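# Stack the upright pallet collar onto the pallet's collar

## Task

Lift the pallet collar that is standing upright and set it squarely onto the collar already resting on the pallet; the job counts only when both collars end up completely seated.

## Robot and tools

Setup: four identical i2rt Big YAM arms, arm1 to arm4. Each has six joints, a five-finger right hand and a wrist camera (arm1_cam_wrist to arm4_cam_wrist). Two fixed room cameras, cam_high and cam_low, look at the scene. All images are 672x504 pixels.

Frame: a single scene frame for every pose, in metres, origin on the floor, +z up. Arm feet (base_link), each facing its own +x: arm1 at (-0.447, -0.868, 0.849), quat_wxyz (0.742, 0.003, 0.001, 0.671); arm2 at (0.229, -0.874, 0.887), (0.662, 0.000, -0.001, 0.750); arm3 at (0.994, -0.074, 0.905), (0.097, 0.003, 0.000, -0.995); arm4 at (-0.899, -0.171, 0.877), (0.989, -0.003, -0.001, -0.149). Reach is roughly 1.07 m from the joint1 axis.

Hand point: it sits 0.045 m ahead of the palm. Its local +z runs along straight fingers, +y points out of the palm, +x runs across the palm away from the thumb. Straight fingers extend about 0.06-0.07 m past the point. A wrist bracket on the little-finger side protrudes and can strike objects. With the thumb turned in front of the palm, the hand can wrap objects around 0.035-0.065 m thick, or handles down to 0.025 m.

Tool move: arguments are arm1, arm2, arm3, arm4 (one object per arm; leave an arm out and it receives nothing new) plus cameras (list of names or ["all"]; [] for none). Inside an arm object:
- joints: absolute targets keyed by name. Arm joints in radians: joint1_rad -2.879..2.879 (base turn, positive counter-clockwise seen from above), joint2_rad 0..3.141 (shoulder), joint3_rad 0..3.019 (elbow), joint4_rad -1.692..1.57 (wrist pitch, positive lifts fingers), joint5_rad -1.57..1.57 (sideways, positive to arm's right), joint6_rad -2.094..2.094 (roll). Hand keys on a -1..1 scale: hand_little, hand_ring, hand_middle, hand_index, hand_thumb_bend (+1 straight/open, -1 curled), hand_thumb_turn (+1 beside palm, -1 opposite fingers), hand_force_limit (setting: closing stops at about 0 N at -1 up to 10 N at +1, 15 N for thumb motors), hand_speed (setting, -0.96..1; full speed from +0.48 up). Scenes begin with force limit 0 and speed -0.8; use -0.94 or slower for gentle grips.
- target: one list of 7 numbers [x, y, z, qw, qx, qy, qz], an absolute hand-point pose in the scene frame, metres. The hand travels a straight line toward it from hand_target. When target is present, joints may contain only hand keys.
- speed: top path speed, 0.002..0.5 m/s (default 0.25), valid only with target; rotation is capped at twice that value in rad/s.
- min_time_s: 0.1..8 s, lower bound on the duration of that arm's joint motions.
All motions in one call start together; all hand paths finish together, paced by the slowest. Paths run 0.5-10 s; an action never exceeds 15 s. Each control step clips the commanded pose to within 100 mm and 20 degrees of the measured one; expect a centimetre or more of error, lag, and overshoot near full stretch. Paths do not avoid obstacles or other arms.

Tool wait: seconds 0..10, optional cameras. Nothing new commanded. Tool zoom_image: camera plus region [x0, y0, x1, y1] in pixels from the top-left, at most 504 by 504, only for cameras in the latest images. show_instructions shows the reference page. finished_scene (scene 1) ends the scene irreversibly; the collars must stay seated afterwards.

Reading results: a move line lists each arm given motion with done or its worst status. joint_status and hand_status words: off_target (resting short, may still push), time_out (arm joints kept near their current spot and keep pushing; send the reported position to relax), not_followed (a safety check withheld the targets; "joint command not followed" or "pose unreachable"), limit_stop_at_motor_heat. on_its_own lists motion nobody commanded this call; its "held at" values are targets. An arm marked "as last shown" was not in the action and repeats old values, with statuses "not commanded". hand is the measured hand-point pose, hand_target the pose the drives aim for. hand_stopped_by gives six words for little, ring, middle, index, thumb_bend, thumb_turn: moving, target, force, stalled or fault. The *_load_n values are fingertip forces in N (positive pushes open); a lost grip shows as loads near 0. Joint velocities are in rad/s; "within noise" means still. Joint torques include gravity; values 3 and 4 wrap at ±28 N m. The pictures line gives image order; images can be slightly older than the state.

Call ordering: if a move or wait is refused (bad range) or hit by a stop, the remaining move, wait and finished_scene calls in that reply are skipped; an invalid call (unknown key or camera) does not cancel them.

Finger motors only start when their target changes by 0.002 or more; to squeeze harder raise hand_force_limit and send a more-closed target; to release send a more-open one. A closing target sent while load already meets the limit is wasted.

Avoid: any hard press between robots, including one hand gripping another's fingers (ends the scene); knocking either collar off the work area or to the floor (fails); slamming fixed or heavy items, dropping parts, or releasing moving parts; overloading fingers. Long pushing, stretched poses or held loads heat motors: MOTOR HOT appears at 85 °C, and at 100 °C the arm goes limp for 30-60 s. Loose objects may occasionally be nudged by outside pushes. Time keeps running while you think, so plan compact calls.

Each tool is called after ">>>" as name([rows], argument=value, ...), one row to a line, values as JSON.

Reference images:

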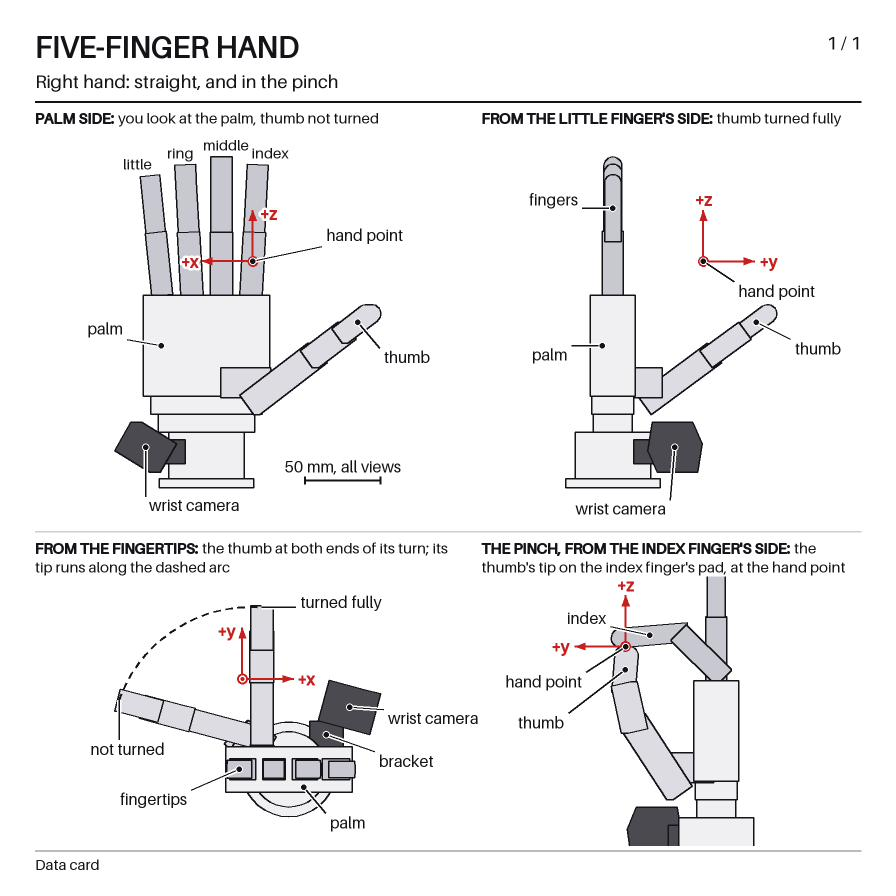

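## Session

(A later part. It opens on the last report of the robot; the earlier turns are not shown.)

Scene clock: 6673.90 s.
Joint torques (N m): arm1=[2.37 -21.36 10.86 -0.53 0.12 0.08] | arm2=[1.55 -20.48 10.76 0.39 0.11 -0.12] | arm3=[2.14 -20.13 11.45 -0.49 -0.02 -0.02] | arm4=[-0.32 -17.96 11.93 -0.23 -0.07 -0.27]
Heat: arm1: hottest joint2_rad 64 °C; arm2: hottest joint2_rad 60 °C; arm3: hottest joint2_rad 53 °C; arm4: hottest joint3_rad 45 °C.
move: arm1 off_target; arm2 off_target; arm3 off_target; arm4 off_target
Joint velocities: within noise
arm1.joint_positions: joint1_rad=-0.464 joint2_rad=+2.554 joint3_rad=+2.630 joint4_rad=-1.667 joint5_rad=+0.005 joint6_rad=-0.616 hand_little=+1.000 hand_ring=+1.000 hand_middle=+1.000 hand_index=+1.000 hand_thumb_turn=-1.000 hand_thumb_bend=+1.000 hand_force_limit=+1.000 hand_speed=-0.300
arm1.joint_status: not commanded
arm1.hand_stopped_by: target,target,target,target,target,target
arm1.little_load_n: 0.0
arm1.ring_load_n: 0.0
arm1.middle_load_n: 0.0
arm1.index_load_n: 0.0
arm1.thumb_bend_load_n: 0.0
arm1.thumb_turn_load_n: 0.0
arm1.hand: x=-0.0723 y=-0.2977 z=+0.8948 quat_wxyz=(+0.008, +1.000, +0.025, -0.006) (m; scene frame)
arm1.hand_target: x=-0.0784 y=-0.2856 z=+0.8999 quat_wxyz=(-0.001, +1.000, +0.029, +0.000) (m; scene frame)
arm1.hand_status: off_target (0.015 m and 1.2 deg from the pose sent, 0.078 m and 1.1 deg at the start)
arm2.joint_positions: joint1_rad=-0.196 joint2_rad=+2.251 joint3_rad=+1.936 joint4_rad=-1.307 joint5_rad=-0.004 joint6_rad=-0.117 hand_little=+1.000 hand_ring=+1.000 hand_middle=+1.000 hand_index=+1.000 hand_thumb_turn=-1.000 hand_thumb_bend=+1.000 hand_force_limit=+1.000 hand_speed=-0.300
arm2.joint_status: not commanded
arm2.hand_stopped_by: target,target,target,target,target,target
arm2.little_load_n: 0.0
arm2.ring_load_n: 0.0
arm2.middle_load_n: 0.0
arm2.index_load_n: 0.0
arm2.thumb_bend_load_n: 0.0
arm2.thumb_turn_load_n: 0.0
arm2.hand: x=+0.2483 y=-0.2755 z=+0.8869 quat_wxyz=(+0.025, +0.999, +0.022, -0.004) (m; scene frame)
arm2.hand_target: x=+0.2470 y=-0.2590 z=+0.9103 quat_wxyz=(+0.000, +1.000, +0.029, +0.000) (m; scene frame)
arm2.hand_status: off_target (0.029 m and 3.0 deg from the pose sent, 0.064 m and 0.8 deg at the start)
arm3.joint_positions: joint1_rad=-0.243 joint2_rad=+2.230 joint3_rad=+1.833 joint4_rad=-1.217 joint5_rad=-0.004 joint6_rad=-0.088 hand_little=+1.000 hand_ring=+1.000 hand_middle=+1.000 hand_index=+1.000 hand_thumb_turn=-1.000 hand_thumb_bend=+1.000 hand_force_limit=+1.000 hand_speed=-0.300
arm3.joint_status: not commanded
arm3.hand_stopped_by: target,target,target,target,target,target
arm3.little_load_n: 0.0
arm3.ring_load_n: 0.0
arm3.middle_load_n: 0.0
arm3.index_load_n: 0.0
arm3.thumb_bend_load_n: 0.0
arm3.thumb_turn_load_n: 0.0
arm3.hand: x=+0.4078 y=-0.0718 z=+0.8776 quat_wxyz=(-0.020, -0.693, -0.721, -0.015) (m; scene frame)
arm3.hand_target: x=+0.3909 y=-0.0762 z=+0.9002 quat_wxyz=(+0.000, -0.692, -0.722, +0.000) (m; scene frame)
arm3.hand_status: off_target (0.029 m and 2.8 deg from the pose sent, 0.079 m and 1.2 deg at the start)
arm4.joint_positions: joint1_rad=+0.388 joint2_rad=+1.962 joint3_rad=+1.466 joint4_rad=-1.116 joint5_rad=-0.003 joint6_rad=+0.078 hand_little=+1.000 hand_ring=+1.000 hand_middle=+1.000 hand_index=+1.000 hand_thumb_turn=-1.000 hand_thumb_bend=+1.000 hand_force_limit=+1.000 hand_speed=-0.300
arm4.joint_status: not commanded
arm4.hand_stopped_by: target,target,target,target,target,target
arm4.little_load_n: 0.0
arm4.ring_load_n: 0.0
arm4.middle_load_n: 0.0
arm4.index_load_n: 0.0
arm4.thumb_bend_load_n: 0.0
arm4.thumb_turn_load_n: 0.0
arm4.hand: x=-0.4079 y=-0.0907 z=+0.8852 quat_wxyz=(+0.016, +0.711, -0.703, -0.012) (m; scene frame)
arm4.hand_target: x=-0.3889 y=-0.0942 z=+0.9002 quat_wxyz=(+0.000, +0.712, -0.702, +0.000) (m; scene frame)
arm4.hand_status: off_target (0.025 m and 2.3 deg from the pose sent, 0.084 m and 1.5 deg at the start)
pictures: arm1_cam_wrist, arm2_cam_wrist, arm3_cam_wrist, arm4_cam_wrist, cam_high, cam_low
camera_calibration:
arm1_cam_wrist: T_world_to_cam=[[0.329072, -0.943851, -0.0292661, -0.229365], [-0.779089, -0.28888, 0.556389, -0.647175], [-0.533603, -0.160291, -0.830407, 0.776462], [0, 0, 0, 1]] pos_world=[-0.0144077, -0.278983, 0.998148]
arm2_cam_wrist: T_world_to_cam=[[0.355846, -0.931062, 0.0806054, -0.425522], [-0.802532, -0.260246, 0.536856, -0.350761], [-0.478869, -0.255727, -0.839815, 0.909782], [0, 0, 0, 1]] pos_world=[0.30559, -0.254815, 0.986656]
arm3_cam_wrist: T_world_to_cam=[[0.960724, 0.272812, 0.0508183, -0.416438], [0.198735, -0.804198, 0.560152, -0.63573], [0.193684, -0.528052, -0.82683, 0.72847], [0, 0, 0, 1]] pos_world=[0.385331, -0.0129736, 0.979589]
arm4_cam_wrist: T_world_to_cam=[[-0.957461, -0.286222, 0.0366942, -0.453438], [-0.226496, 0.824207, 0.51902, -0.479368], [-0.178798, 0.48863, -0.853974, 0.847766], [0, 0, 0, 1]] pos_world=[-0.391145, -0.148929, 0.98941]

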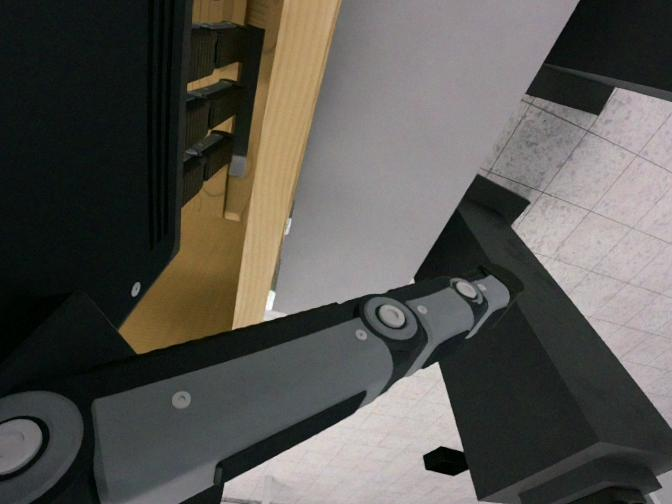

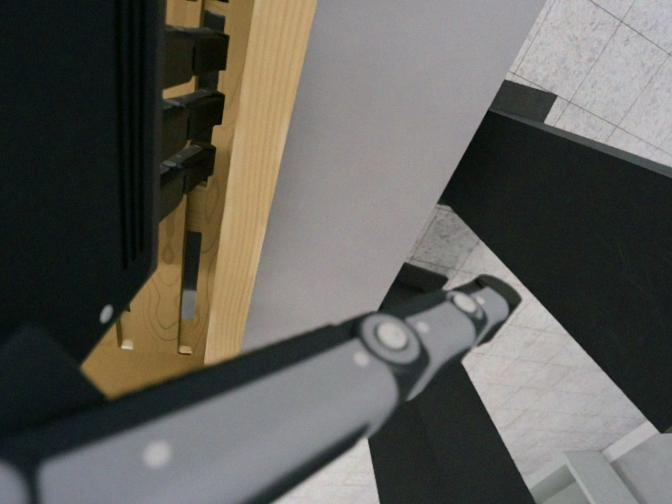

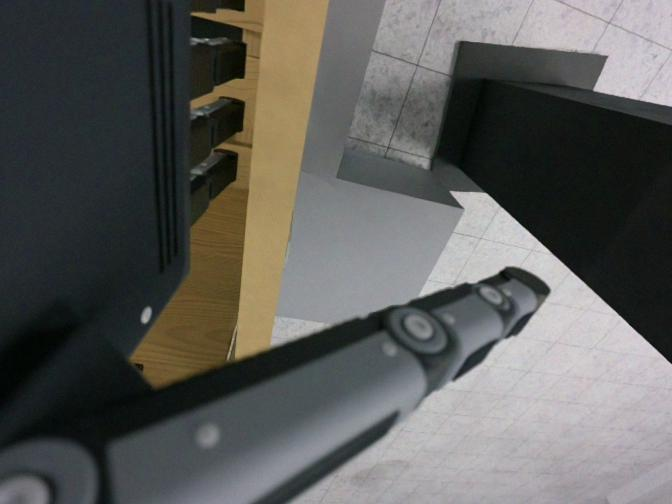

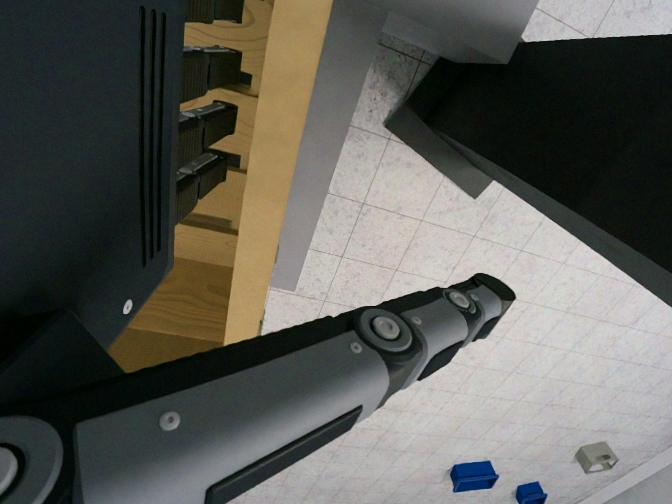

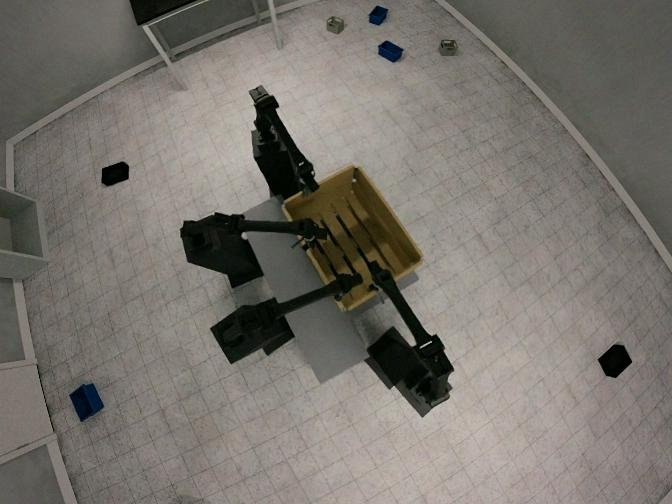

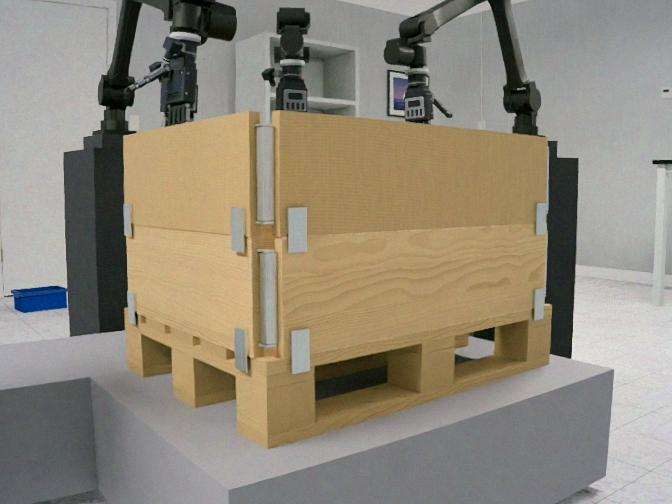

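>>> move(arm1={"target": [-0.078, -0.29, 0.98, 0, 0.9996, 0.0288, 0], "speed": 0.15}, arm2={"target": [0.247, -0.265, 0.99, 0, 0.9996, 0.0288, 0], "speed": 0.15}, arm3={"target": [0.395, -0.076, 0.98, 0, 0.69, 0.72, 0], "speed": 0.15}, arm4={"target": [-0.395, -0.094, 0.98, 0, 0.71, -0.70, 0], "speed": 0.15}, cameras=["cam_low", "cam_high", "arm1_cam_wrist", "arm2_cam_wrist", "arm3_cam_wrist", "arm4_cam_wrist"])

>>> zoom_image(camera="cam_low", region=[110, 180, 330, 260])

>>> zoom_image(camera="cam_high", region=[270, 150, 440, 320])

Scene clock: 6682.97 s.
Joint torques (N m): arm1=[2.2 -21.01 8.03 -0.29 0.15 0.02] | arm2=[1.38 -18.67 11.04 0.36 0.1 -0.14] | arm3=[1.79 -18.84 12.03 -0.27 0.01 0] | arm4=[-0.32 -16.44 12.59 -0.23 -0.07 -0.27]
Heat: arm1: hottest joint2_rad 62 °C; arm2: hottest joint2_rad 61 °C; arm3: hottest joint2_rad 53 °C; arm4: hottest joint3_rad 47 °C.
move: arm1 off_target; arm2 off_target; arm3 off_target; arm4 off_target
Joint velocities: within noise
arm1.joint_positions: joint1_rad=-0.464 joint2_rad=+2.422 joint3_rad=+2.627 joint4_rad=-1.671 joint5_rad=+0.007 joint6_rad=-0.616 hand_little=+1.000 hand_ring=+1.000 hand_middle=+1.000 hand_index=+1.000 hand_thumb_turn=-1.000 hand_thumb_bend=+1.000 hand_force_limit=+1.000 hand_speed=-0.300
arm1.joint_status: not commanded
arm1.hand_stopped_by: target,target,target,target,target,target
arm1.little_load_n: 0.0
arm1.ring_load_n: 0.0
arm1.middle_load_n: 0.0
arm1.index_load_n: 0.0
arm1.thumb_bend_load_n: -0.5
arm1.thumb_turn_load_n: 0.0
arm1.hand: x=-0.0695 y=-0.2949 z=+0.9822 quat_wxyz=(-0.044, +0.998, +0.025, +0.029) (m; scene frame)
arm1.hand_target: x=-0.0784 y=-0.2908 z=+0.9797 quat_wxyz=(-0.039, +0.998, +0.030, +0.027) (m; scene frame)
arm1.hand_status: off_target (0.010 m and 6.1 deg from the pose sent, 0.086 m and 1.2 deg at the start; a joint's target at an end of its range on 40 of 41 steps)
arm2.joint_positions: joint1_rad=-0.196 joint2_rad=+2.167 joint3_rad=+2.036 joint4_rad=-1.471 joint5_rad=-0.004 joint6_rad=-0.117 hand_little=+1.000 hand_ring=+1.000 hand_middle=+1.000 hand_index=+1.000 hand_thumb_turn=-1.000 hand_thumb_bend=+1.000 hand_force_limit=+1.000 hand_speed=-0.300
arm2.joint_status: not commanded
arm2.hand_stopped_by: target,target,target,target,target,target
arm2.little_load_n: 0.0
arm2.ring_load_n: 0.0
arm2.middle_load_n: 0.0
arm2.index_load_n: 0.0
arm2.thumb_bend_load_n: 0.0
arm2.thumb_turn_load_n: 0.0
arm2.hand: x=+0.2481 y=-0.2766 z=+0.9776 quat_wxyz=(+0.015, +1.000, +0.022, -0.003) (m; scene frame)
arm2.hand_target: x=+0.2470 y=-0.2655 z=+0.9901 quat_wxyz=(-0.001, +1.000, +0.029, +0.000) (m; scene frame)
arm2.hand_status: off_target (0.017 m and 1.9 deg from the pose sent, 0.104 m and 3.0 deg at the start)
arm3.joint_positions: joint1_rad=-0.243 joint2_rad=+2.139 joint3_rad=+1.918 joint4_rad=-1.378 joint5_rad=-0.004 joint6_rad=-0.088 hand_little=+1.000 hand_ring=+1.000 hand_middle=+1.000 hand_index=+1.000 hand_thumb_turn=-1.000 hand_thumb_bend=+1.000 hand_force_limit=+1.000 hand_speed=-0.300
arm3.joint_status: not commanded
arm3.hand_stopped_by: target,target,target,target,target,target
arm3.little_load_n: 0.0
arm3.ring_load_n: 0.0
arm3.middle_load_n: 0.0
arm3.index_load_n: 0.0
arm3.thumb_bend_load_n: -0.5
arm3.thumb_turn_load_n: 0.0
arm3.hand: x=+0.4077 y=-0.0719 z=+0.9648 quat_wxyz=(-0.014, -0.693, -0.721, -0.010) (m; scene frame)
arm3.hand_target: x=+0.3957 y=-0.0761 z=+0.9801 quat_wxyz=(+0.000, -0.692, -0.722, +0.000) (m; scene frame)
arm3.hand_status: off_target (0.020 m and 2.0 deg from the pose sent, 0.103 m and 2.8 deg at the start)
arm4.joint_positions: joint1_rad=+0.388 joint2_rad=+1.860 joint3_rad=+1.552 joint4_rad=-1.291 joint5_rad=-0.003 joint6_rad=+0.078 hand_little=+1.000 hand_ring=+1.000 hand_middle=+1.000 hand_index=+1.000 hand_thumb_turn=-1.000 hand_thumb_bend=+1.000 hand_force_limit=+1.000 hand_speed=-0.300
arm4.joint_status: not commanded
arm4.hand_stopped_by: target,target,target,target,target,target
arm4.little_load_n: 0.0
arm4.ring_load_n: 0.0
arm4.middle_load_n: 0.0
arm4.index_load_n: 0.0
arm4.thumb_bend_load_n: -0.5
arm4.thumb_turn_load_n: 0.0
arm4.hand: x=-0.4108 y=-0.0904 z=+0.9694 quat_wxyz=(+0.011, +0.711, -0.703, -0.008) (m; scene frame)
arm4.hand_target: x=-0.3957 y=-0.0942 z=+0.9800 quat_wxyz=(+0.000, +0.712, -0.702, +0.000) (m; scene frame)
arm4.hand_status: off_target (0.019 m and 1.5 deg from the pose sent, 0.096 m and 2.2 deg at the start)
pictures: arm1_cam_wrist, arm2_cam_wrist, arm3_cam_wrist, arm4_cam_wrist, cam_high, cam_low
camera_calibration:
arm1_cam_wrist: T_world_to_cam=[[0.332921, -0.937001, -0.1058, -0.14765], [-0.81486, -0.342341, 0.467767, -0.623979], [-0.474518, -0.0695172, -0.877496, 0.928152], [0, 0, 0, 1]] pos_world=[-0.0188745, -0.28744, 1.09071]
arm2_cam_wrist: T_world_to_cam=[[0.355755, -0.932545, 0.0616242, -0.415612], [-0.803352, -0.271443, 0.530042, -0.396133], [-0.477561, -0.238071, -0.845729, 0.996027], [0, 0, 0, 1]] pos_world=[0.305285, -0.257979, 1.07795]
arm3_cam_wrist: T_world_to_cam=[[0.961343, 0.272778, 0.0375734, -0.40825], [0.206543, -0.8046, 0.556739, -0.684482], [0.182098, -0.527457, -0.829837, 0.808212], [0, 0, 0, 1]] pos_world=[0.38667, -0.0130756, 1.0671]
arm4_cam_wrist: T_world_to_cam=[[-0.9578, -0.286403, 0.0243421, -0.447467], [-0.233132, 0.823594, 0.517051, -0.524813], [-0.168133, 0.489556, -0.855608, 0.925145], [0, 0, 0, 1]] pos_world=[-0.395387, -0.148833, 1.07381]

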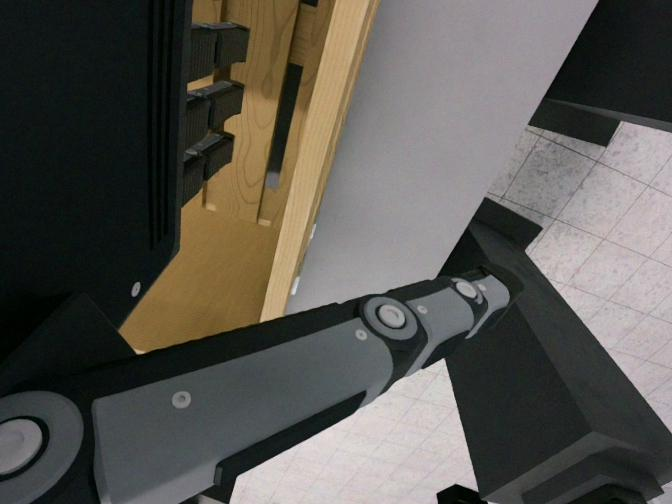

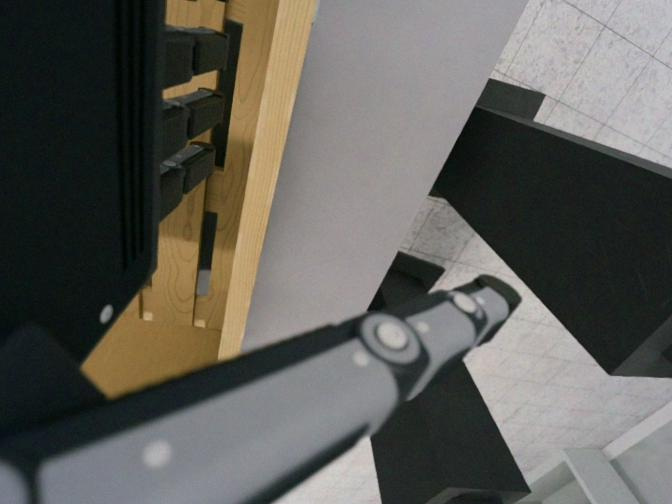

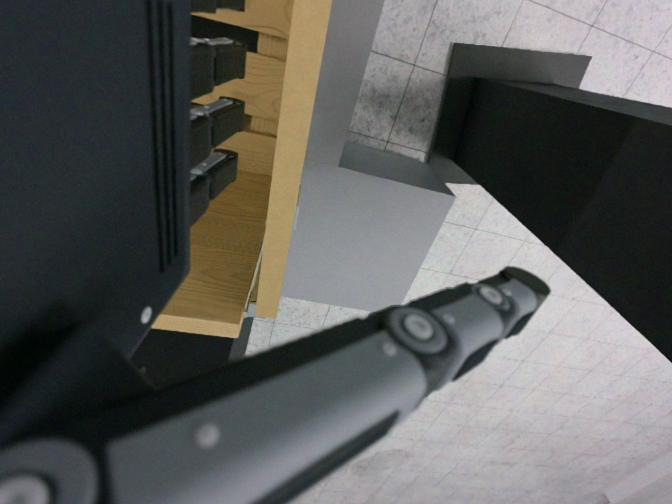

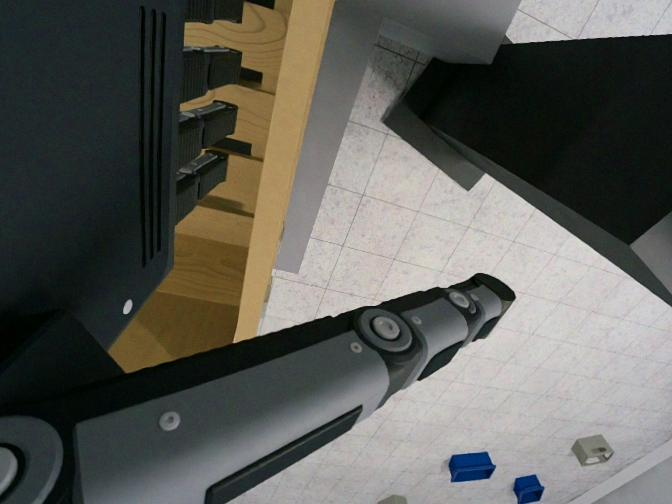

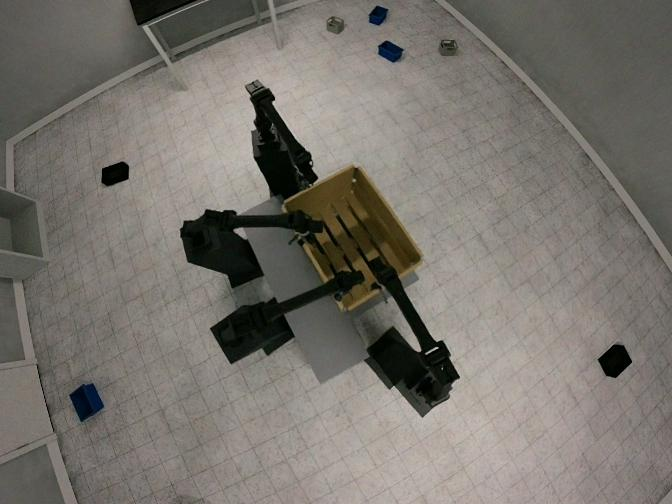

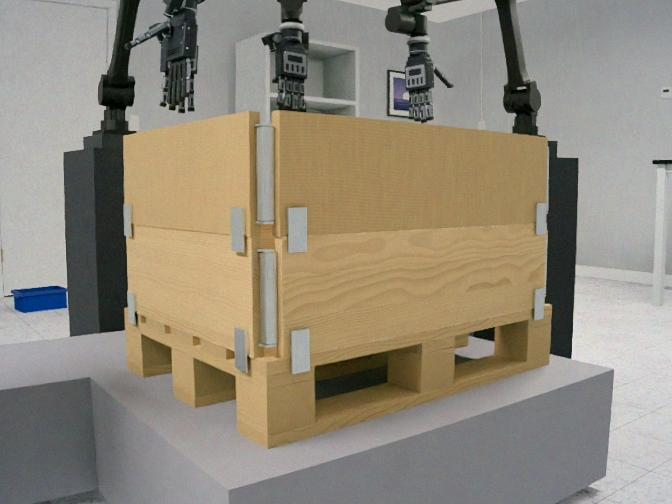

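Scaled by 2.291 from the camera's 672x504 image, which has a finer 960x720 frame.

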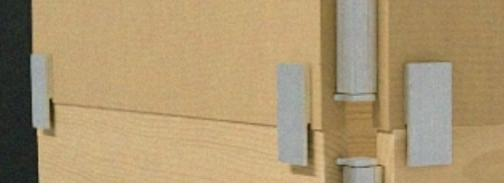

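Scaled by 2.965 from the camera's 672x504 image, which has a finer 960x720 frame.

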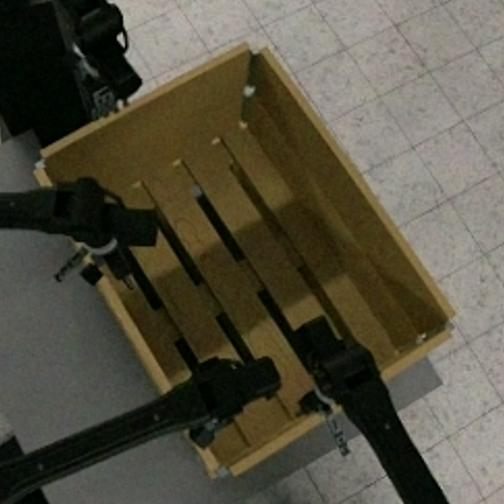

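>>> move(arm1={"joints": {"joint1_rad": -0.3, "joint2_rad": 1.8, "joint3_rad": 2.0, "joint4_rad": -1.3, "joint5_rad": 0, "joint6_rad": -0.62}, "min_time_s": 3}, arm2={"joints": {"joint1_rad": -0.16, "joint2_rad": 1.6, "joint3_rad": 1.5, "joint4_rad": -1.3, "joint5_rad": 0, "joint6_rad": -0.4}, "min_time_s": 3}, arm3={"joints": {"joint1_rad": -0.26, "joint2_rad": 1.6, "joint3_rad": 1.4, "joint4_rad": -1.3, "joint5_rad": 0, "joint6_rad": -0.4}, "min_time_s": 3}, arm4={"joints": {"joint1_rad": 0.3, "joint2_rad": 1.5, "joint3_rad": 1.2, "joint4_rad": -1.2, "joint5_rad": 0, "joint6_rad": -0.4}, "min_time_s": 3}, cameras=["cam_high", "cam_low"])

>>> zoom_image(camera="cam_high", region=[270, 150, 440, 320])

Scene clock: 6728.53 s.
Joint torques (N m): arm1=[2.32 -16.32 8.47 0.95 -0.01 -0.07] | arm2=[2.43 -12.86 6.63 1.69 0.11 -0.14] | arm3=[0.67 -13.04 8.53 0.85 0 -0.16] | arm4=[-0.67 -12.57 7.68 1.05 0.11 -0.31]
Heat: arm1: hottest joint2_rad 61 °C; arm2: hottest joint2_rad 59 °C; arm3: hottest joint2_rad 53 °C; arm4: hottest joint3_rad 51 °C.
move: arm1 done; arm2 done; arm3 done; arm4 done
Joint velocities: within noise
arm1.joint_positions: joint1_rad=-0.315 joint2_rad=+1.810 joint3_rad=+1.997 joint4_rad=-1.313 joint5_rad=+0.002 joint6_rad=-0.616 hand_little=+1.000 hand_ring=+1.000 hand_middle=+1.000 hand_index=+1.000 hand_thumb_turn=-1.000 hand_thumb_bend=+1.000 hand_force_limit=+1.000 hand_speed=-0.300
arm1.joint_status: all done
arm1.hand_stopped_by: target,target,target,target,target,target
arm1.little_load_n: 0.0
arm1.ring_load_n: 0.0
arm1.middle_load_n: 0.0
arm1.index_load_n: 0.0
arm1.thumb_bend_load_n: 0.0
arm1.thumb_turn_load_n: 0.0
arm1.hand: x=-0.1910 y=-0.3176 z=+1.1316 quat_wxyz=(-0.193, +0.970, +0.097, +0.107) (m; scene frame)
arm1.hand_target: x=-0.1983 y=-0.3115 z=+1.1397 quat_wxyz=(-0.205, +0.967, +0.106, +0.111) (m; scene frame)
arm1.hand_status: not commanded
arm2.joint_positions: joint1_rad=-0.176 joint2_rad=+1.612 joint3_rad=+1.513 joint4_rad=-1.313 joint5_rad=-0.003 joint6_rad=-0.390 hand_little=+1.000 hand_ring=+1.000 hand_middle=+1.000 hand_index=+1.000 hand_thumb_turn=-1.000 hand_thumb_bend=+1.000 hand_force_limit=+1.000 hand_speed=-0.300
arm2.joint_status: all done
arm2.hand_stopped_by: target,target,target,target,target,target
arm2.little_load_n: 0.0
arm2.ring_load_n: 0.0
arm2.middle_load_n: 0.0
arm2.index_load_n: 0.0
arm2.thumb_bend_load_n: 0.0
arm2.thumb_turn_load_n: 0.0
arm2.hand: x=+0.2472 y=-0.4135 z=+1.0804 quat_wxyz=(-0.078, +0.983, +0.168, +0.017) (m; scene frame)
arm2.hand_target: x=+0.2407 y=-0.4148 z=+1.0806 quat_wxyz=(-0.083, +0.980, +0.181, +0.019) (m; scene frame)
arm2.hand_status: not commanded
arm3.joint_positions: joint1_rad=-0.248 joint2_rad=+1.616 joint3_rad=+1.399 joint4_rad=-1.311 joint5_rad=-0.003 joint6_rad=-0.391 hand_little=+1.000 hand_ring=+1.000 hand_middle=+1.000 hand_index=+1.000 hand_thumb_turn=-1.000 hand_thumb_bend=+1.000 hand_force_limit=+1.000 hand_speed=-0.300
arm3.joint_status: all done
arm3.hand_stopped_by: target,target,target,target,target,target
arm3.little_load_n: 0.0
arm3.ring_load_n: 0.0
arm3.middle_load_n: 0.0
arm3.index_load_n: 0.5
arm3.thumb_bend_load_n: 0.0
arm3.thumb_turn_load_n: 0.0
arm3.hand: x=+0.5694 y=-0.0571 z=+1.0555 quat_wxyz=(+0.015, -0.578, -0.816, +0.011) (m; scene frame)
arm3.hand_target: x=+0.5666 y=-0.0508 z=+1.0619 quat_wxyz=(+0.028, -0.579, -0.815, +0.017) (m; scene frame)
arm3.hand_status: not commanded
arm4.joint_positions: joint1_rad=+0.315 joint2_rad=+1.505 joint3_rad=+1.217 joint4_rad=-1.212 joint5_rad=-0.002 joint6_rad=-0.383 hand_little=+1.000 hand_ring=+1.000 hand_middle=+1.000 hand_index=+1.000 hand_thumb_turn=-1.000 hand_thumb_bend=+1.000 hand_force_limit=+1.000 hand_speed=-0.300
arm4.joint_status: all done
arm4.hand_stopped_by: target,target,target,target,target,target
arm4.little_load_n: 0.0
arm4.ring_load_n: 0.0
arm4.middle_load_n: 0.0
arm4.index_load_n: 0.0
arm4.thumb_bend_load_n: 0.0
arm4.thumb_turn_load_n: 0.0
arm4.hand: x=-0.5165 y=-0.1576 z=+1.0099 quat_wxyz=(-0.019, +0.833, -0.552, +0.031) (m; scene frame)
arm4.hand_target: x=-0.5199 y=-0.1649 z=+1.0056 quat_wxyz=(-0.018, +0.833, -0.551, +0.032) (m; scene frame)
arm4.hand_status: not commanded
pictures: cam_high, cam_low

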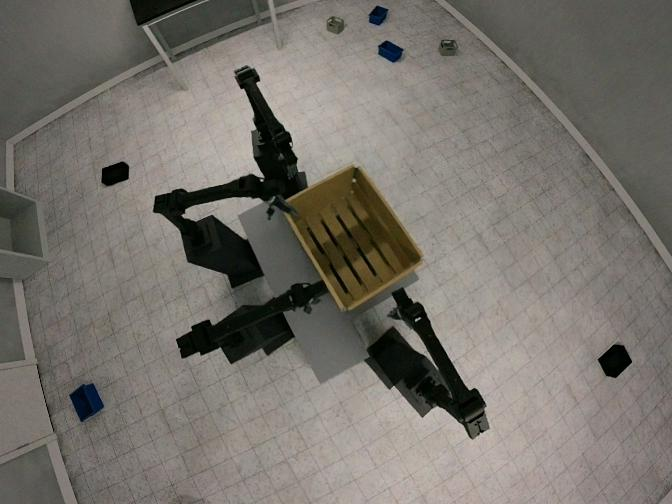

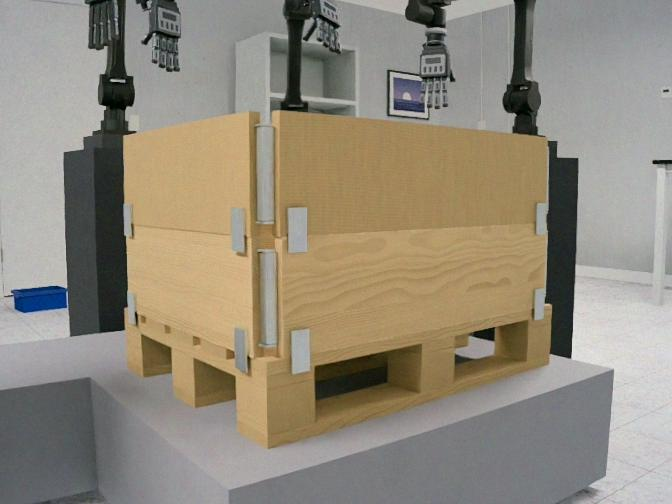

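Scaled by 2.965 from the camera's 672x504 image, which has a finer 960x720 frame.

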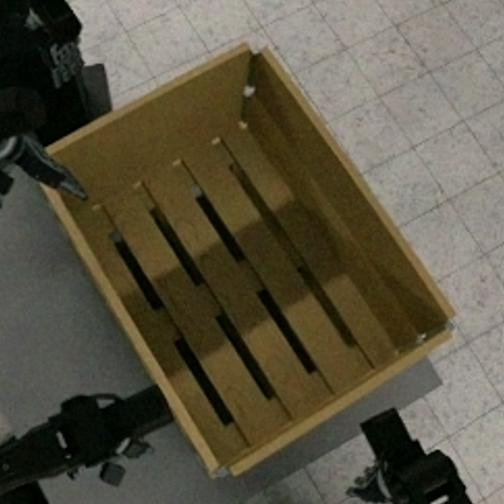

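>>> move(arm1={"joints": {"joint1_rad": 0.0, "joint2_rad": 1.25, "joint3_rad": 0.6, "joint4_rad": -0.2, "joint5_rad": 0, "joint6_rad": -1.3}, "min_time_s": 4}, arm2={"joints": {"joint1_rad": -0.12, "joint2_rad": 1.25, "joint3_rad": 0.6, "joint4_rad": -0.2, "joint5_rad": 0, "joint6_rad": -1.3}, "min_time_s": 4}, arm3={"joints": {"joint1_rad": -0.28, "joint2_rad": 1.19, "joint3_rad": 0.62, "joint4_rad": -0.33, "joint5_rad": 0, "joint6_rad": -1.3}, "min_time_s": 4}, arm4={"joints": {"joint1_rad": 0.1, "joint2_rad": 1.07, "joint3_rad": 0.51, "joint4_rad": -0.44, "joint5_rad": 0, "joint6_rad": -1.3}, "min_time_s": 4}, cameras=["all"])

Scene clock: 6738.80 s.
Joint torques (N m): arm1=[2.26 -6.65 7.24 1.39 0 -0.12] | arm2=[2.37 -6.59 5.9 2.81 0.12 -0.16] | arm3=[0.32 -6.65 8.24 2.4 0 -0.19] | arm4=[-0.62 -6.01 7.66 2.28 0.11 -0.36]
Heat: arm1: hottest joint2_rad 60 °C; arm2: hottest joint2_rad 58 °C; arm3: hottest joint2_rad 52 °C; arm4: hottest joint3_rad 49 °C.
move: arm1 done; arm2 done; arm3 done; arm4 done
Joint velocities: within noise
arm1.joint_positions: joint1_rad=-0.016 joint2_rad=+1.261 joint3_rad=+0.598 joint4_rad=-0.215 joint5_rad=+0.002 joint6_rad=-1.290 hand_little=+1.000 hand_ring=+1.000 hand_middle=+1.000 hand_index=+1.000 hand_thumb_turn=-1.000 hand_thumb_bend=+1.000 hand_force_limit=+1.000 hand_speed=-0.300
arm1.joint_status: all done
arm1.hand_stopped_by: target,target,target,target,target,target
arm1.little_load_n: 0.0
arm1.ring_load_n: 0.0
arm1.middle_load_n: 0.0
arm1.index_load_n: 0.0
arm1.thumb_bend_load_n: -0.5
arm1.thumb_turn_load_n: 0.0
arm1.hand: x=-0.3499 y=-0.4695 z=+0.8905 quat_wxyz=(-0.261, +0.784, +0.519, +0.219) (m; scene frame)
arm1.hand_target: x=-0.3555 y=-0.4623 z=+0.8980 quat_wxyz=(-0.272, +0.773, +0.527, +0.226) (m; scene frame)
arm1.hand_status: not commanded
arm2.joint_positions: joint1_rad=-0.137 joint2_rad=+1.264 joint3_rad=+0.613 joint4_rad=-0.217 joint5_rad=-0.003 joint6_rad=-1.290 hand_little=+1.000 hand_ring=+1.000 hand_middle=+1.000 hand_index=+1.000 hand_thumb_turn=-1.000 hand_thumb_bend=+1.000 hand_force_limit=+1.000 hand_speed=-0.300
arm2.joint_status: all done
arm2.hand_stopped_by: target,target,target,target,target,target
arm2.little_load_n: 0.0
arm2.ring_load_n: 0.0
arm2.middle_load_n: 0.0
arm2.index_load_n: 0.0
arm2.thumb_bend_load_n: 0.0
arm2.thumb_turn_load_n: 0.0
arm2.hand: x=+0.2834 y=-0.4610 z=+0.9334 quat_wxyz=(-0.274, +0.753, +0.560, +0.208) (m; scene frame)
arm2.hand_target: x=+0.2774 y=-0.4607 z=+0.9361 quat_wxyz=(-0.281, +0.744, +0.568, +0.214) (m; scene frame)
arm2.hand_status: not commanded
arm3.joint_positions: joint1_rad=-0.268 joint2_rad=+1.204 joint3_rad=+0.619 joint4_rad=-0.348 joint5_rad=-0.003 joint6_rad=-1.291 hand_little=+1.000 hand_ring=+1.000 hand_middle=+1.000 hand_index=+1.000 hand_thumb_turn=-1.000 hand_thumb_bend=+1.000 hand_force_limit=+1.000 hand_speed=-0.300
arm3.joint_status: all done
arm3.hand_stopped_by: target,target,target,target,target,target
arm3.little_load_n: 0.0
arm3.ring_load_n: 0.0
arm3.middle_load_n: 0.0
arm3.index_load_n: -0.5
arm3.thumb_bend_load_n: 0.0
arm3.thumb_turn_load_n: 0.0
arm3.hand: x=+0.6076 y=+0.0036 z=+0.9574 quat_wxyz=(+0.309, -0.167, -0.936, +0.033) (m; scene frame)
arm3.hand_target: x=+0.6026 y=+0.0097 z=+0.9656 quat_wxyz=(+0.325, -0.167, -0.930, +0.030) (m; scene frame)
arm3.hand_status: not commanded
arm4.joint_positions: joint1_rad=+0.115 joint2_rad=+1.077 joint3_rad=+0.527 joint4_rad=-0.456 joint5_rad=-0.002 joint6_rad=-1.283 hand_little=+1.000 hand_ring=+1.000 hand_middle=+1.000 hand_index=+1.000 hand_thumb_turn=-1.000 hand_thumb_bend=+1.000 hand_force_limit=+1.000 hand_speed=-0.300
arm4.joint_status: all done
arm4.hand_stopped_by: target,target,target,target,target,target
arm4.little_load_n: 0.0
arm4.ring_load_n: 0.0
arm4.middle_load_n: -0.5
arm4.index_load_n: 0.0
arm4.thumb_bend_load_n: -0.5
arm4.thumb_turn_load_n: 0.0
arm4.hand: x=-0.5814 y=-0.2792 z=+0.9233 quat_wxyz=(-0.013, +0.934, -0.223, +0.280) (m; scene frame)
arm4.hand_target: x=-0.5859 y=-0.2847 z=+0.9203 quat_wxyz=(-0.008, +0.933, -0.222, +0.283) (m; scene frame)
arm4.hand_status: not commanded
pictures: arm1_cam_wrist, arm2_cam_wrist, arm3_cam_wrist, arm4_cam_wrist, cam_high, cam_low
camera_calibration:
arm1_cam_wrist: T_world_to_cam=[[0.995557, -0.0882813, -0.0327659, 0.337706], [-0.0916674, -0.988201, -0.1227, -0.393709], [-0.0215472, 0.125159, -0.991903, 1.05428], [0, 0, 0, 1]] pos_world=[-0.349579, -0.491203, 1.0085]
arm2_cam_wrist: T_world_to_cam=[[0.998667, -0.0047635, 0.0513914, -0.342321], [0.00342266, -0.987427, -0.158036, -0.310897], [0.051498, 0.158002, -0.986095, 1.09528], [0, 0, 0, 1]] pos_world=[0.286524, -0.481675, 1.04851]
arm3_cam_wrist: T_world_to_cam=[[0.109973, 0.993684, -0.0223262, -0.0486633], [0.992299, -0.111052, -0.0548599, -0.555348], [-0.0569928, -0.0161212, -0.998244, 1.11011], [0, 0, 0, 1]] pos_world=[0.619692, 0.0045797, 1.07661]
arm4_cam_wrist: T_world_to_cam=[[-0.187657, -0.982228, -0.0035253, -0.384618], [-0.981846, 0.187683, -0.0274519, -0.495366], [0.0276256, -0.00169023, -0.999617, 1.05905], [0, 0, 0, 1]] pos_world=[-0.587806, -0.283021, 1.04369]

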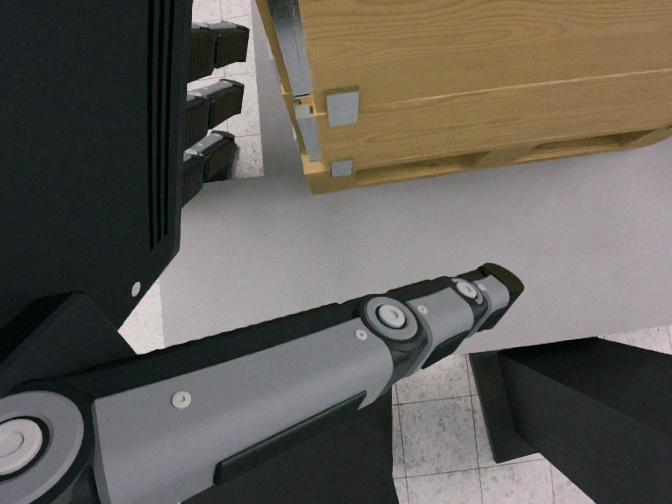

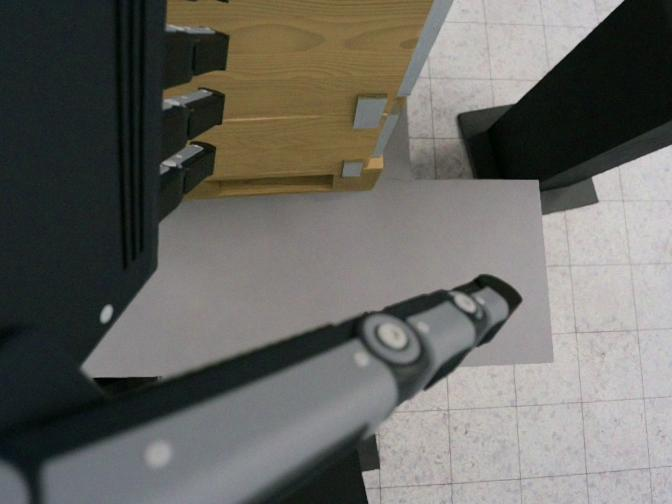

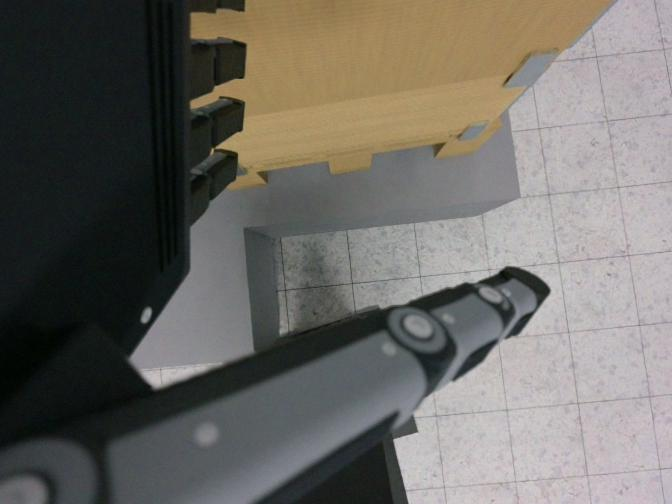

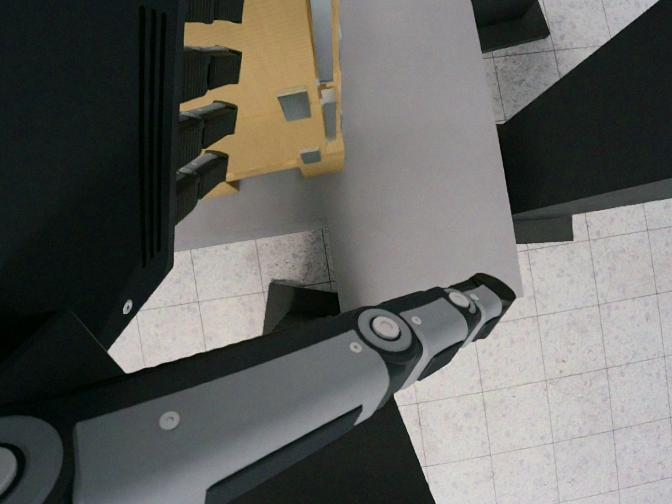

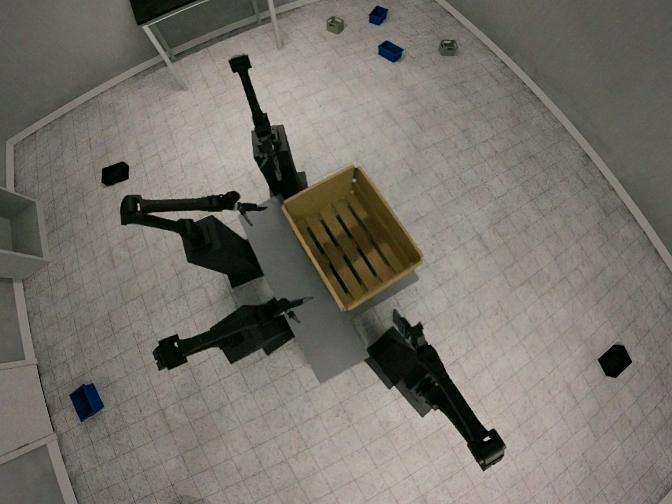

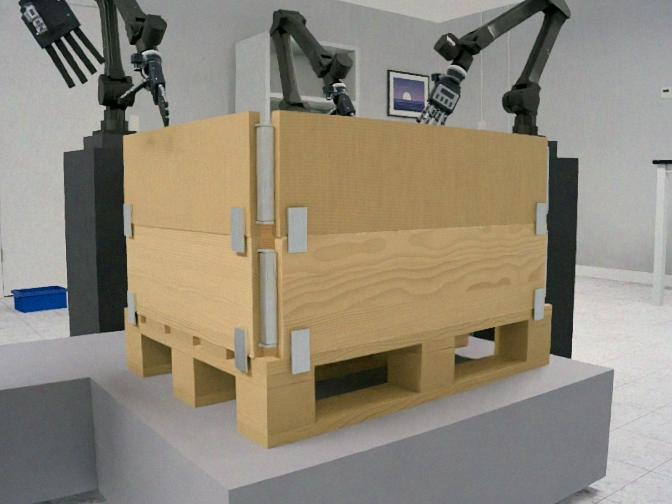

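Good views. Zoom each corner.

>>> zoom_image(camera="arm1_cam_wrist", region=[250, 60, 450, 200])

>>> zoom_image(camera="arm2_cam_wrist", region=[220, 60, 440, 200])

>>> zoom_image(camera="arm4_cam_wrist", region=[200, 50, 380, 200])

>>> zoom_image(camera="arm3_cam_wrist", region=[230, 30, 600, 200])

>>> zoom_image(camera="arm1_cam_wrist", region=[440, 60, 672, 180])

Scaled by 2.520 from the camera's 672x504 image, which has a finer 960x720 frame.

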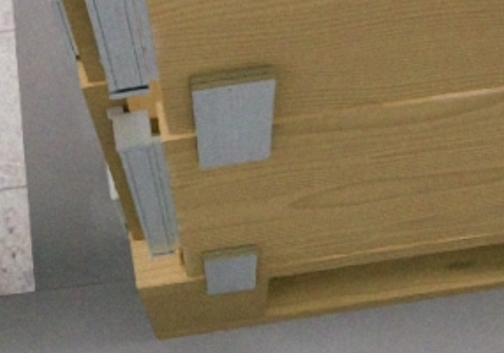

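Scaled by 2.291 from the camera's 672x504 image, which has a finer 960x720 frame.

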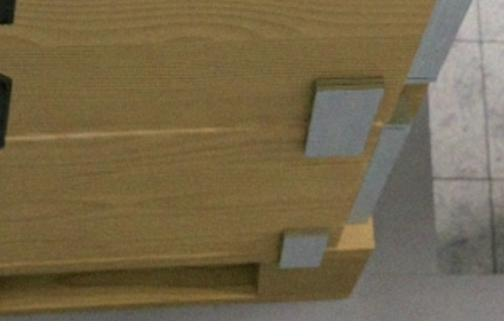

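Scaled by 2.800 from the camera's 672x504 image, which has a finer 960x720 frame.

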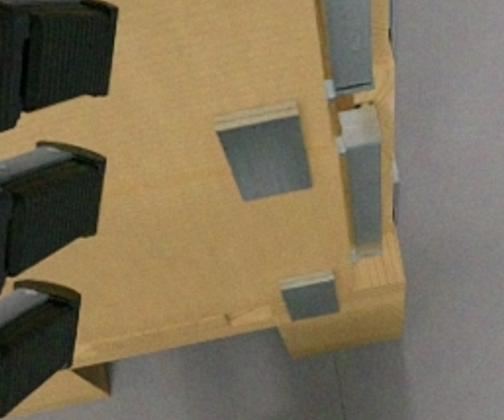

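Scaled by 1.362 from the camera's 672x504 image, which has a finer 960x720 frame.

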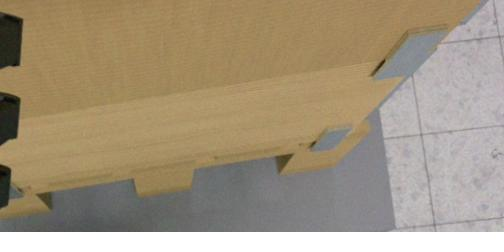

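Scaled by 2.172 from the camera's 672x504 image, which has a finer 960x720 frame.

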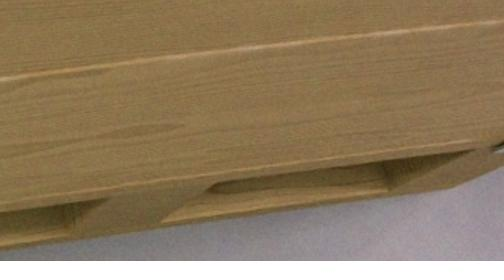

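>>> move(arm4={"joints": {"joint1_rad": 0.9}, "min_time_s": 3}, cameras=["arm4_cam_wrist", "cam_low", "arm3_cam_wrist"])

>>> zoom_image(camera="cam_low", region=[225, 195, 325, 260])

>>> zoom_image(camera="cam_low", region=[115, 195, 215, 260])

>>> zoom_image(camera="arm4_cam_wrist", region=[200, 0, 500, 220])

Scene clock: 6756.97 s.
Joint torques (N m): arm1=[2.32 -6.71 7.24 1.39 0.01 -0.13] | arm2=[2.67 -6.65 5.93 2.76 0.12 -0.17] | arm3=[0.44 -6.89 8.25 2.32 0.02 -0.18] | arm4=[1.44 -6.07 7.61 2.25 0.06 -0.34]
Heat: arm1: hottest joint2_rad 57 °C; arm2: hottest joint2_rad 55 °C; arm3: hottest joint2_rad 50 °C; arm4: hottest joint3_rad 46 °C.
move: arm4 done
Joint velocities: within noise
arm1, arm2, arm3: as last shown
arm1.joint_positions: joint1_rad=-0.016 joint2_rad=+1.261 joint3_rad=+0.598 joint4_rad=-0.215 joint5_rad=+0.002 joint6_rad=-1.291 hand_little=+1.000 hand_ring=+1.000 hand_middle=+1.000 hand_index=+1.000 hand_thumb_turn=-1.000 hand_thumb_bend=+1.000 hand_force_limit=+1.000 hand_speed=-0.300
arm2.ring_load_n: 0.5
arm3.index_load_n: 0.0
arm3.hand: x=+0.6076 y=+0.0037 z=+0.9574 quat_wxyz=(+0.309, -0.166, -0.936, +0.033) (m; scene frame)
arm3.hand_target: x=+0.6026 y=+0.0097 z=+0.9656 quat_wxyz=(+0.325, -0.168, -0.930, +0.030) (m; scene frame)
arm4.joint_positions: joint1_rad=+0.886 joint2_rad=+1.077 joint3_rad=+0.527 joint4_rad=-0.456 joint5_rad=+0.000 joint6_rad=-1.283 hand_little=+1.000 hand_ring=+1.000 hand_middle=+1.000 hand_index=+1.000 hand_thumb_turn=-1.000 hand_thumb_bend=+1.000 hand_force_limit=+1.000 hand_speed=-0.300
arm4.joint_status: all done
arm4.hand_stopped_by: target,target,target,target,target,target
arm4.little_load_n: 0.0
arm4.ring_load_n: 0.0
arm4.middle_load_n: 0.0
arm4.index_load_n: 0.0
arm4.thumb_bend_load_n: 0.0
arm4.thumb_turn_load_n: 0.5
arm4.hand: x=-0.5953 y=-0.0276 z=+0.9220 quat_wxyz=(-0.116, +0.950, +0.144, +0.253) (m; scene frame)
arm4.hand_target: x=-0.5990 y=-0.0254 z=+0.9188 quat_wxyz=(-0.116, +0.947, +0.159, +0.256) (m; scene frame)
arm4.hand_status: not commanded
pictures: arm3_cam_wrist, arm4_cam_wrist, cam_low
camera_calibration:
arm3_cam_wrist: T_world_to_cam=[[0.109596, 0.993731, -0.0220957, -0.0486768], [0.992341, -0.110663, -0.0548975, -0.555335], [-0.0569985, -0.01591, -0.998247, 1.11012], [0, 0, 0, 1]] pos_world=[0.619692, 0.00457837, 1.07661]
arm4_cam_wrist: T_world_to_cam=[[0.548807, -0.835947, -0.00160518, 0.300644], [-0.835748, -0.548632, -0.0229814, -0.49376], [0.0183306, 0.0139539, -0.999735, 1.05343], [0, 0, 0, 1]] pos_world=[-0.596965, -0.0342693, 1.04228]

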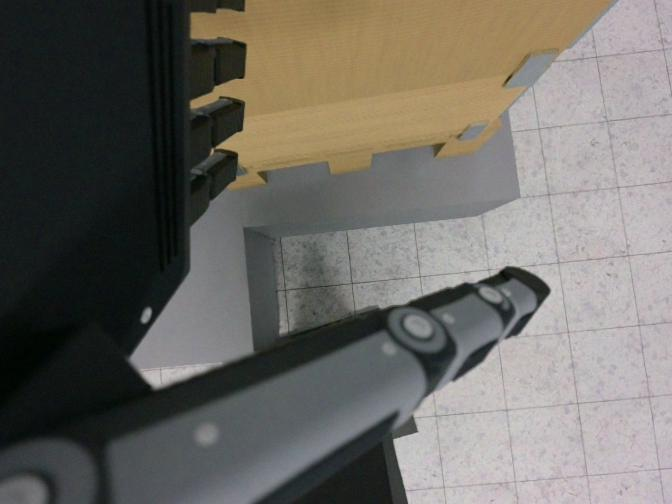

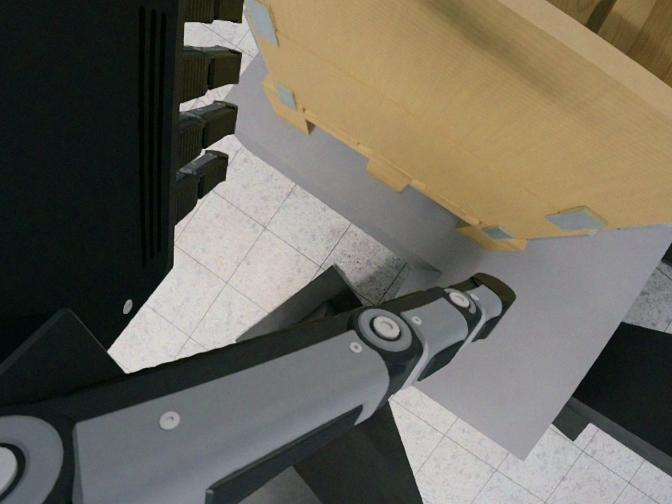

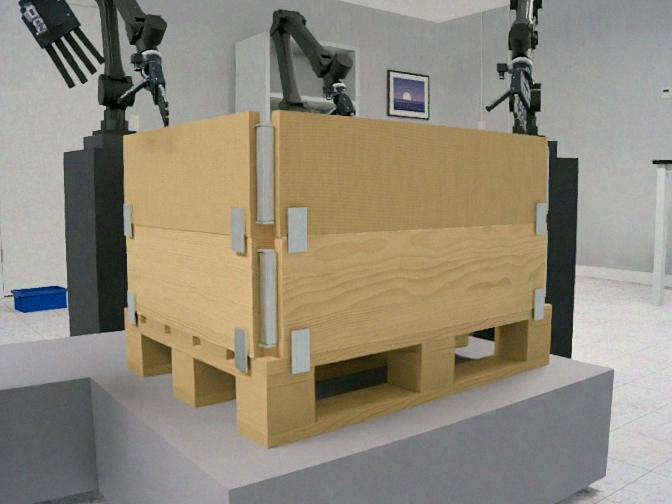

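Scaled by 5.040 from the camera's 672x504 image, which has a finer 960x720 frame.

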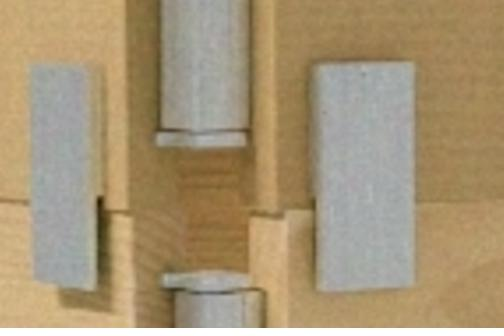

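Scaled by 5.040 from the camera's 672x504 image, which has a finer 960x720 frame.

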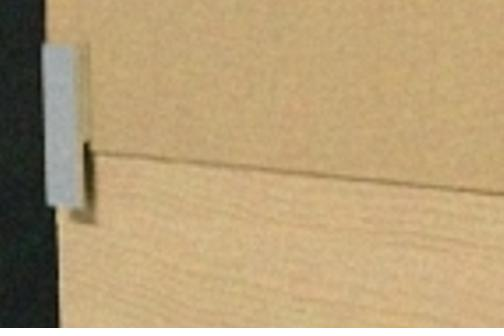

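Scaled by 1.680 from the camera's 672x504 image, which has a finer 960x720 frame.

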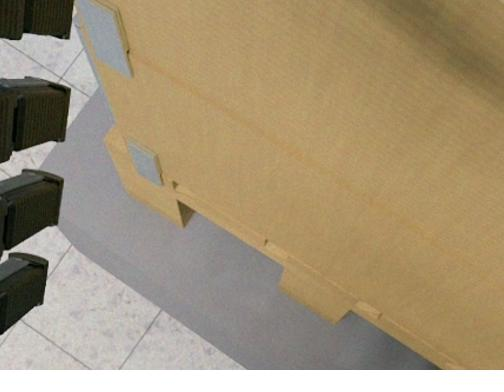

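>>> finished_scene()

The scene is finished: the task was done.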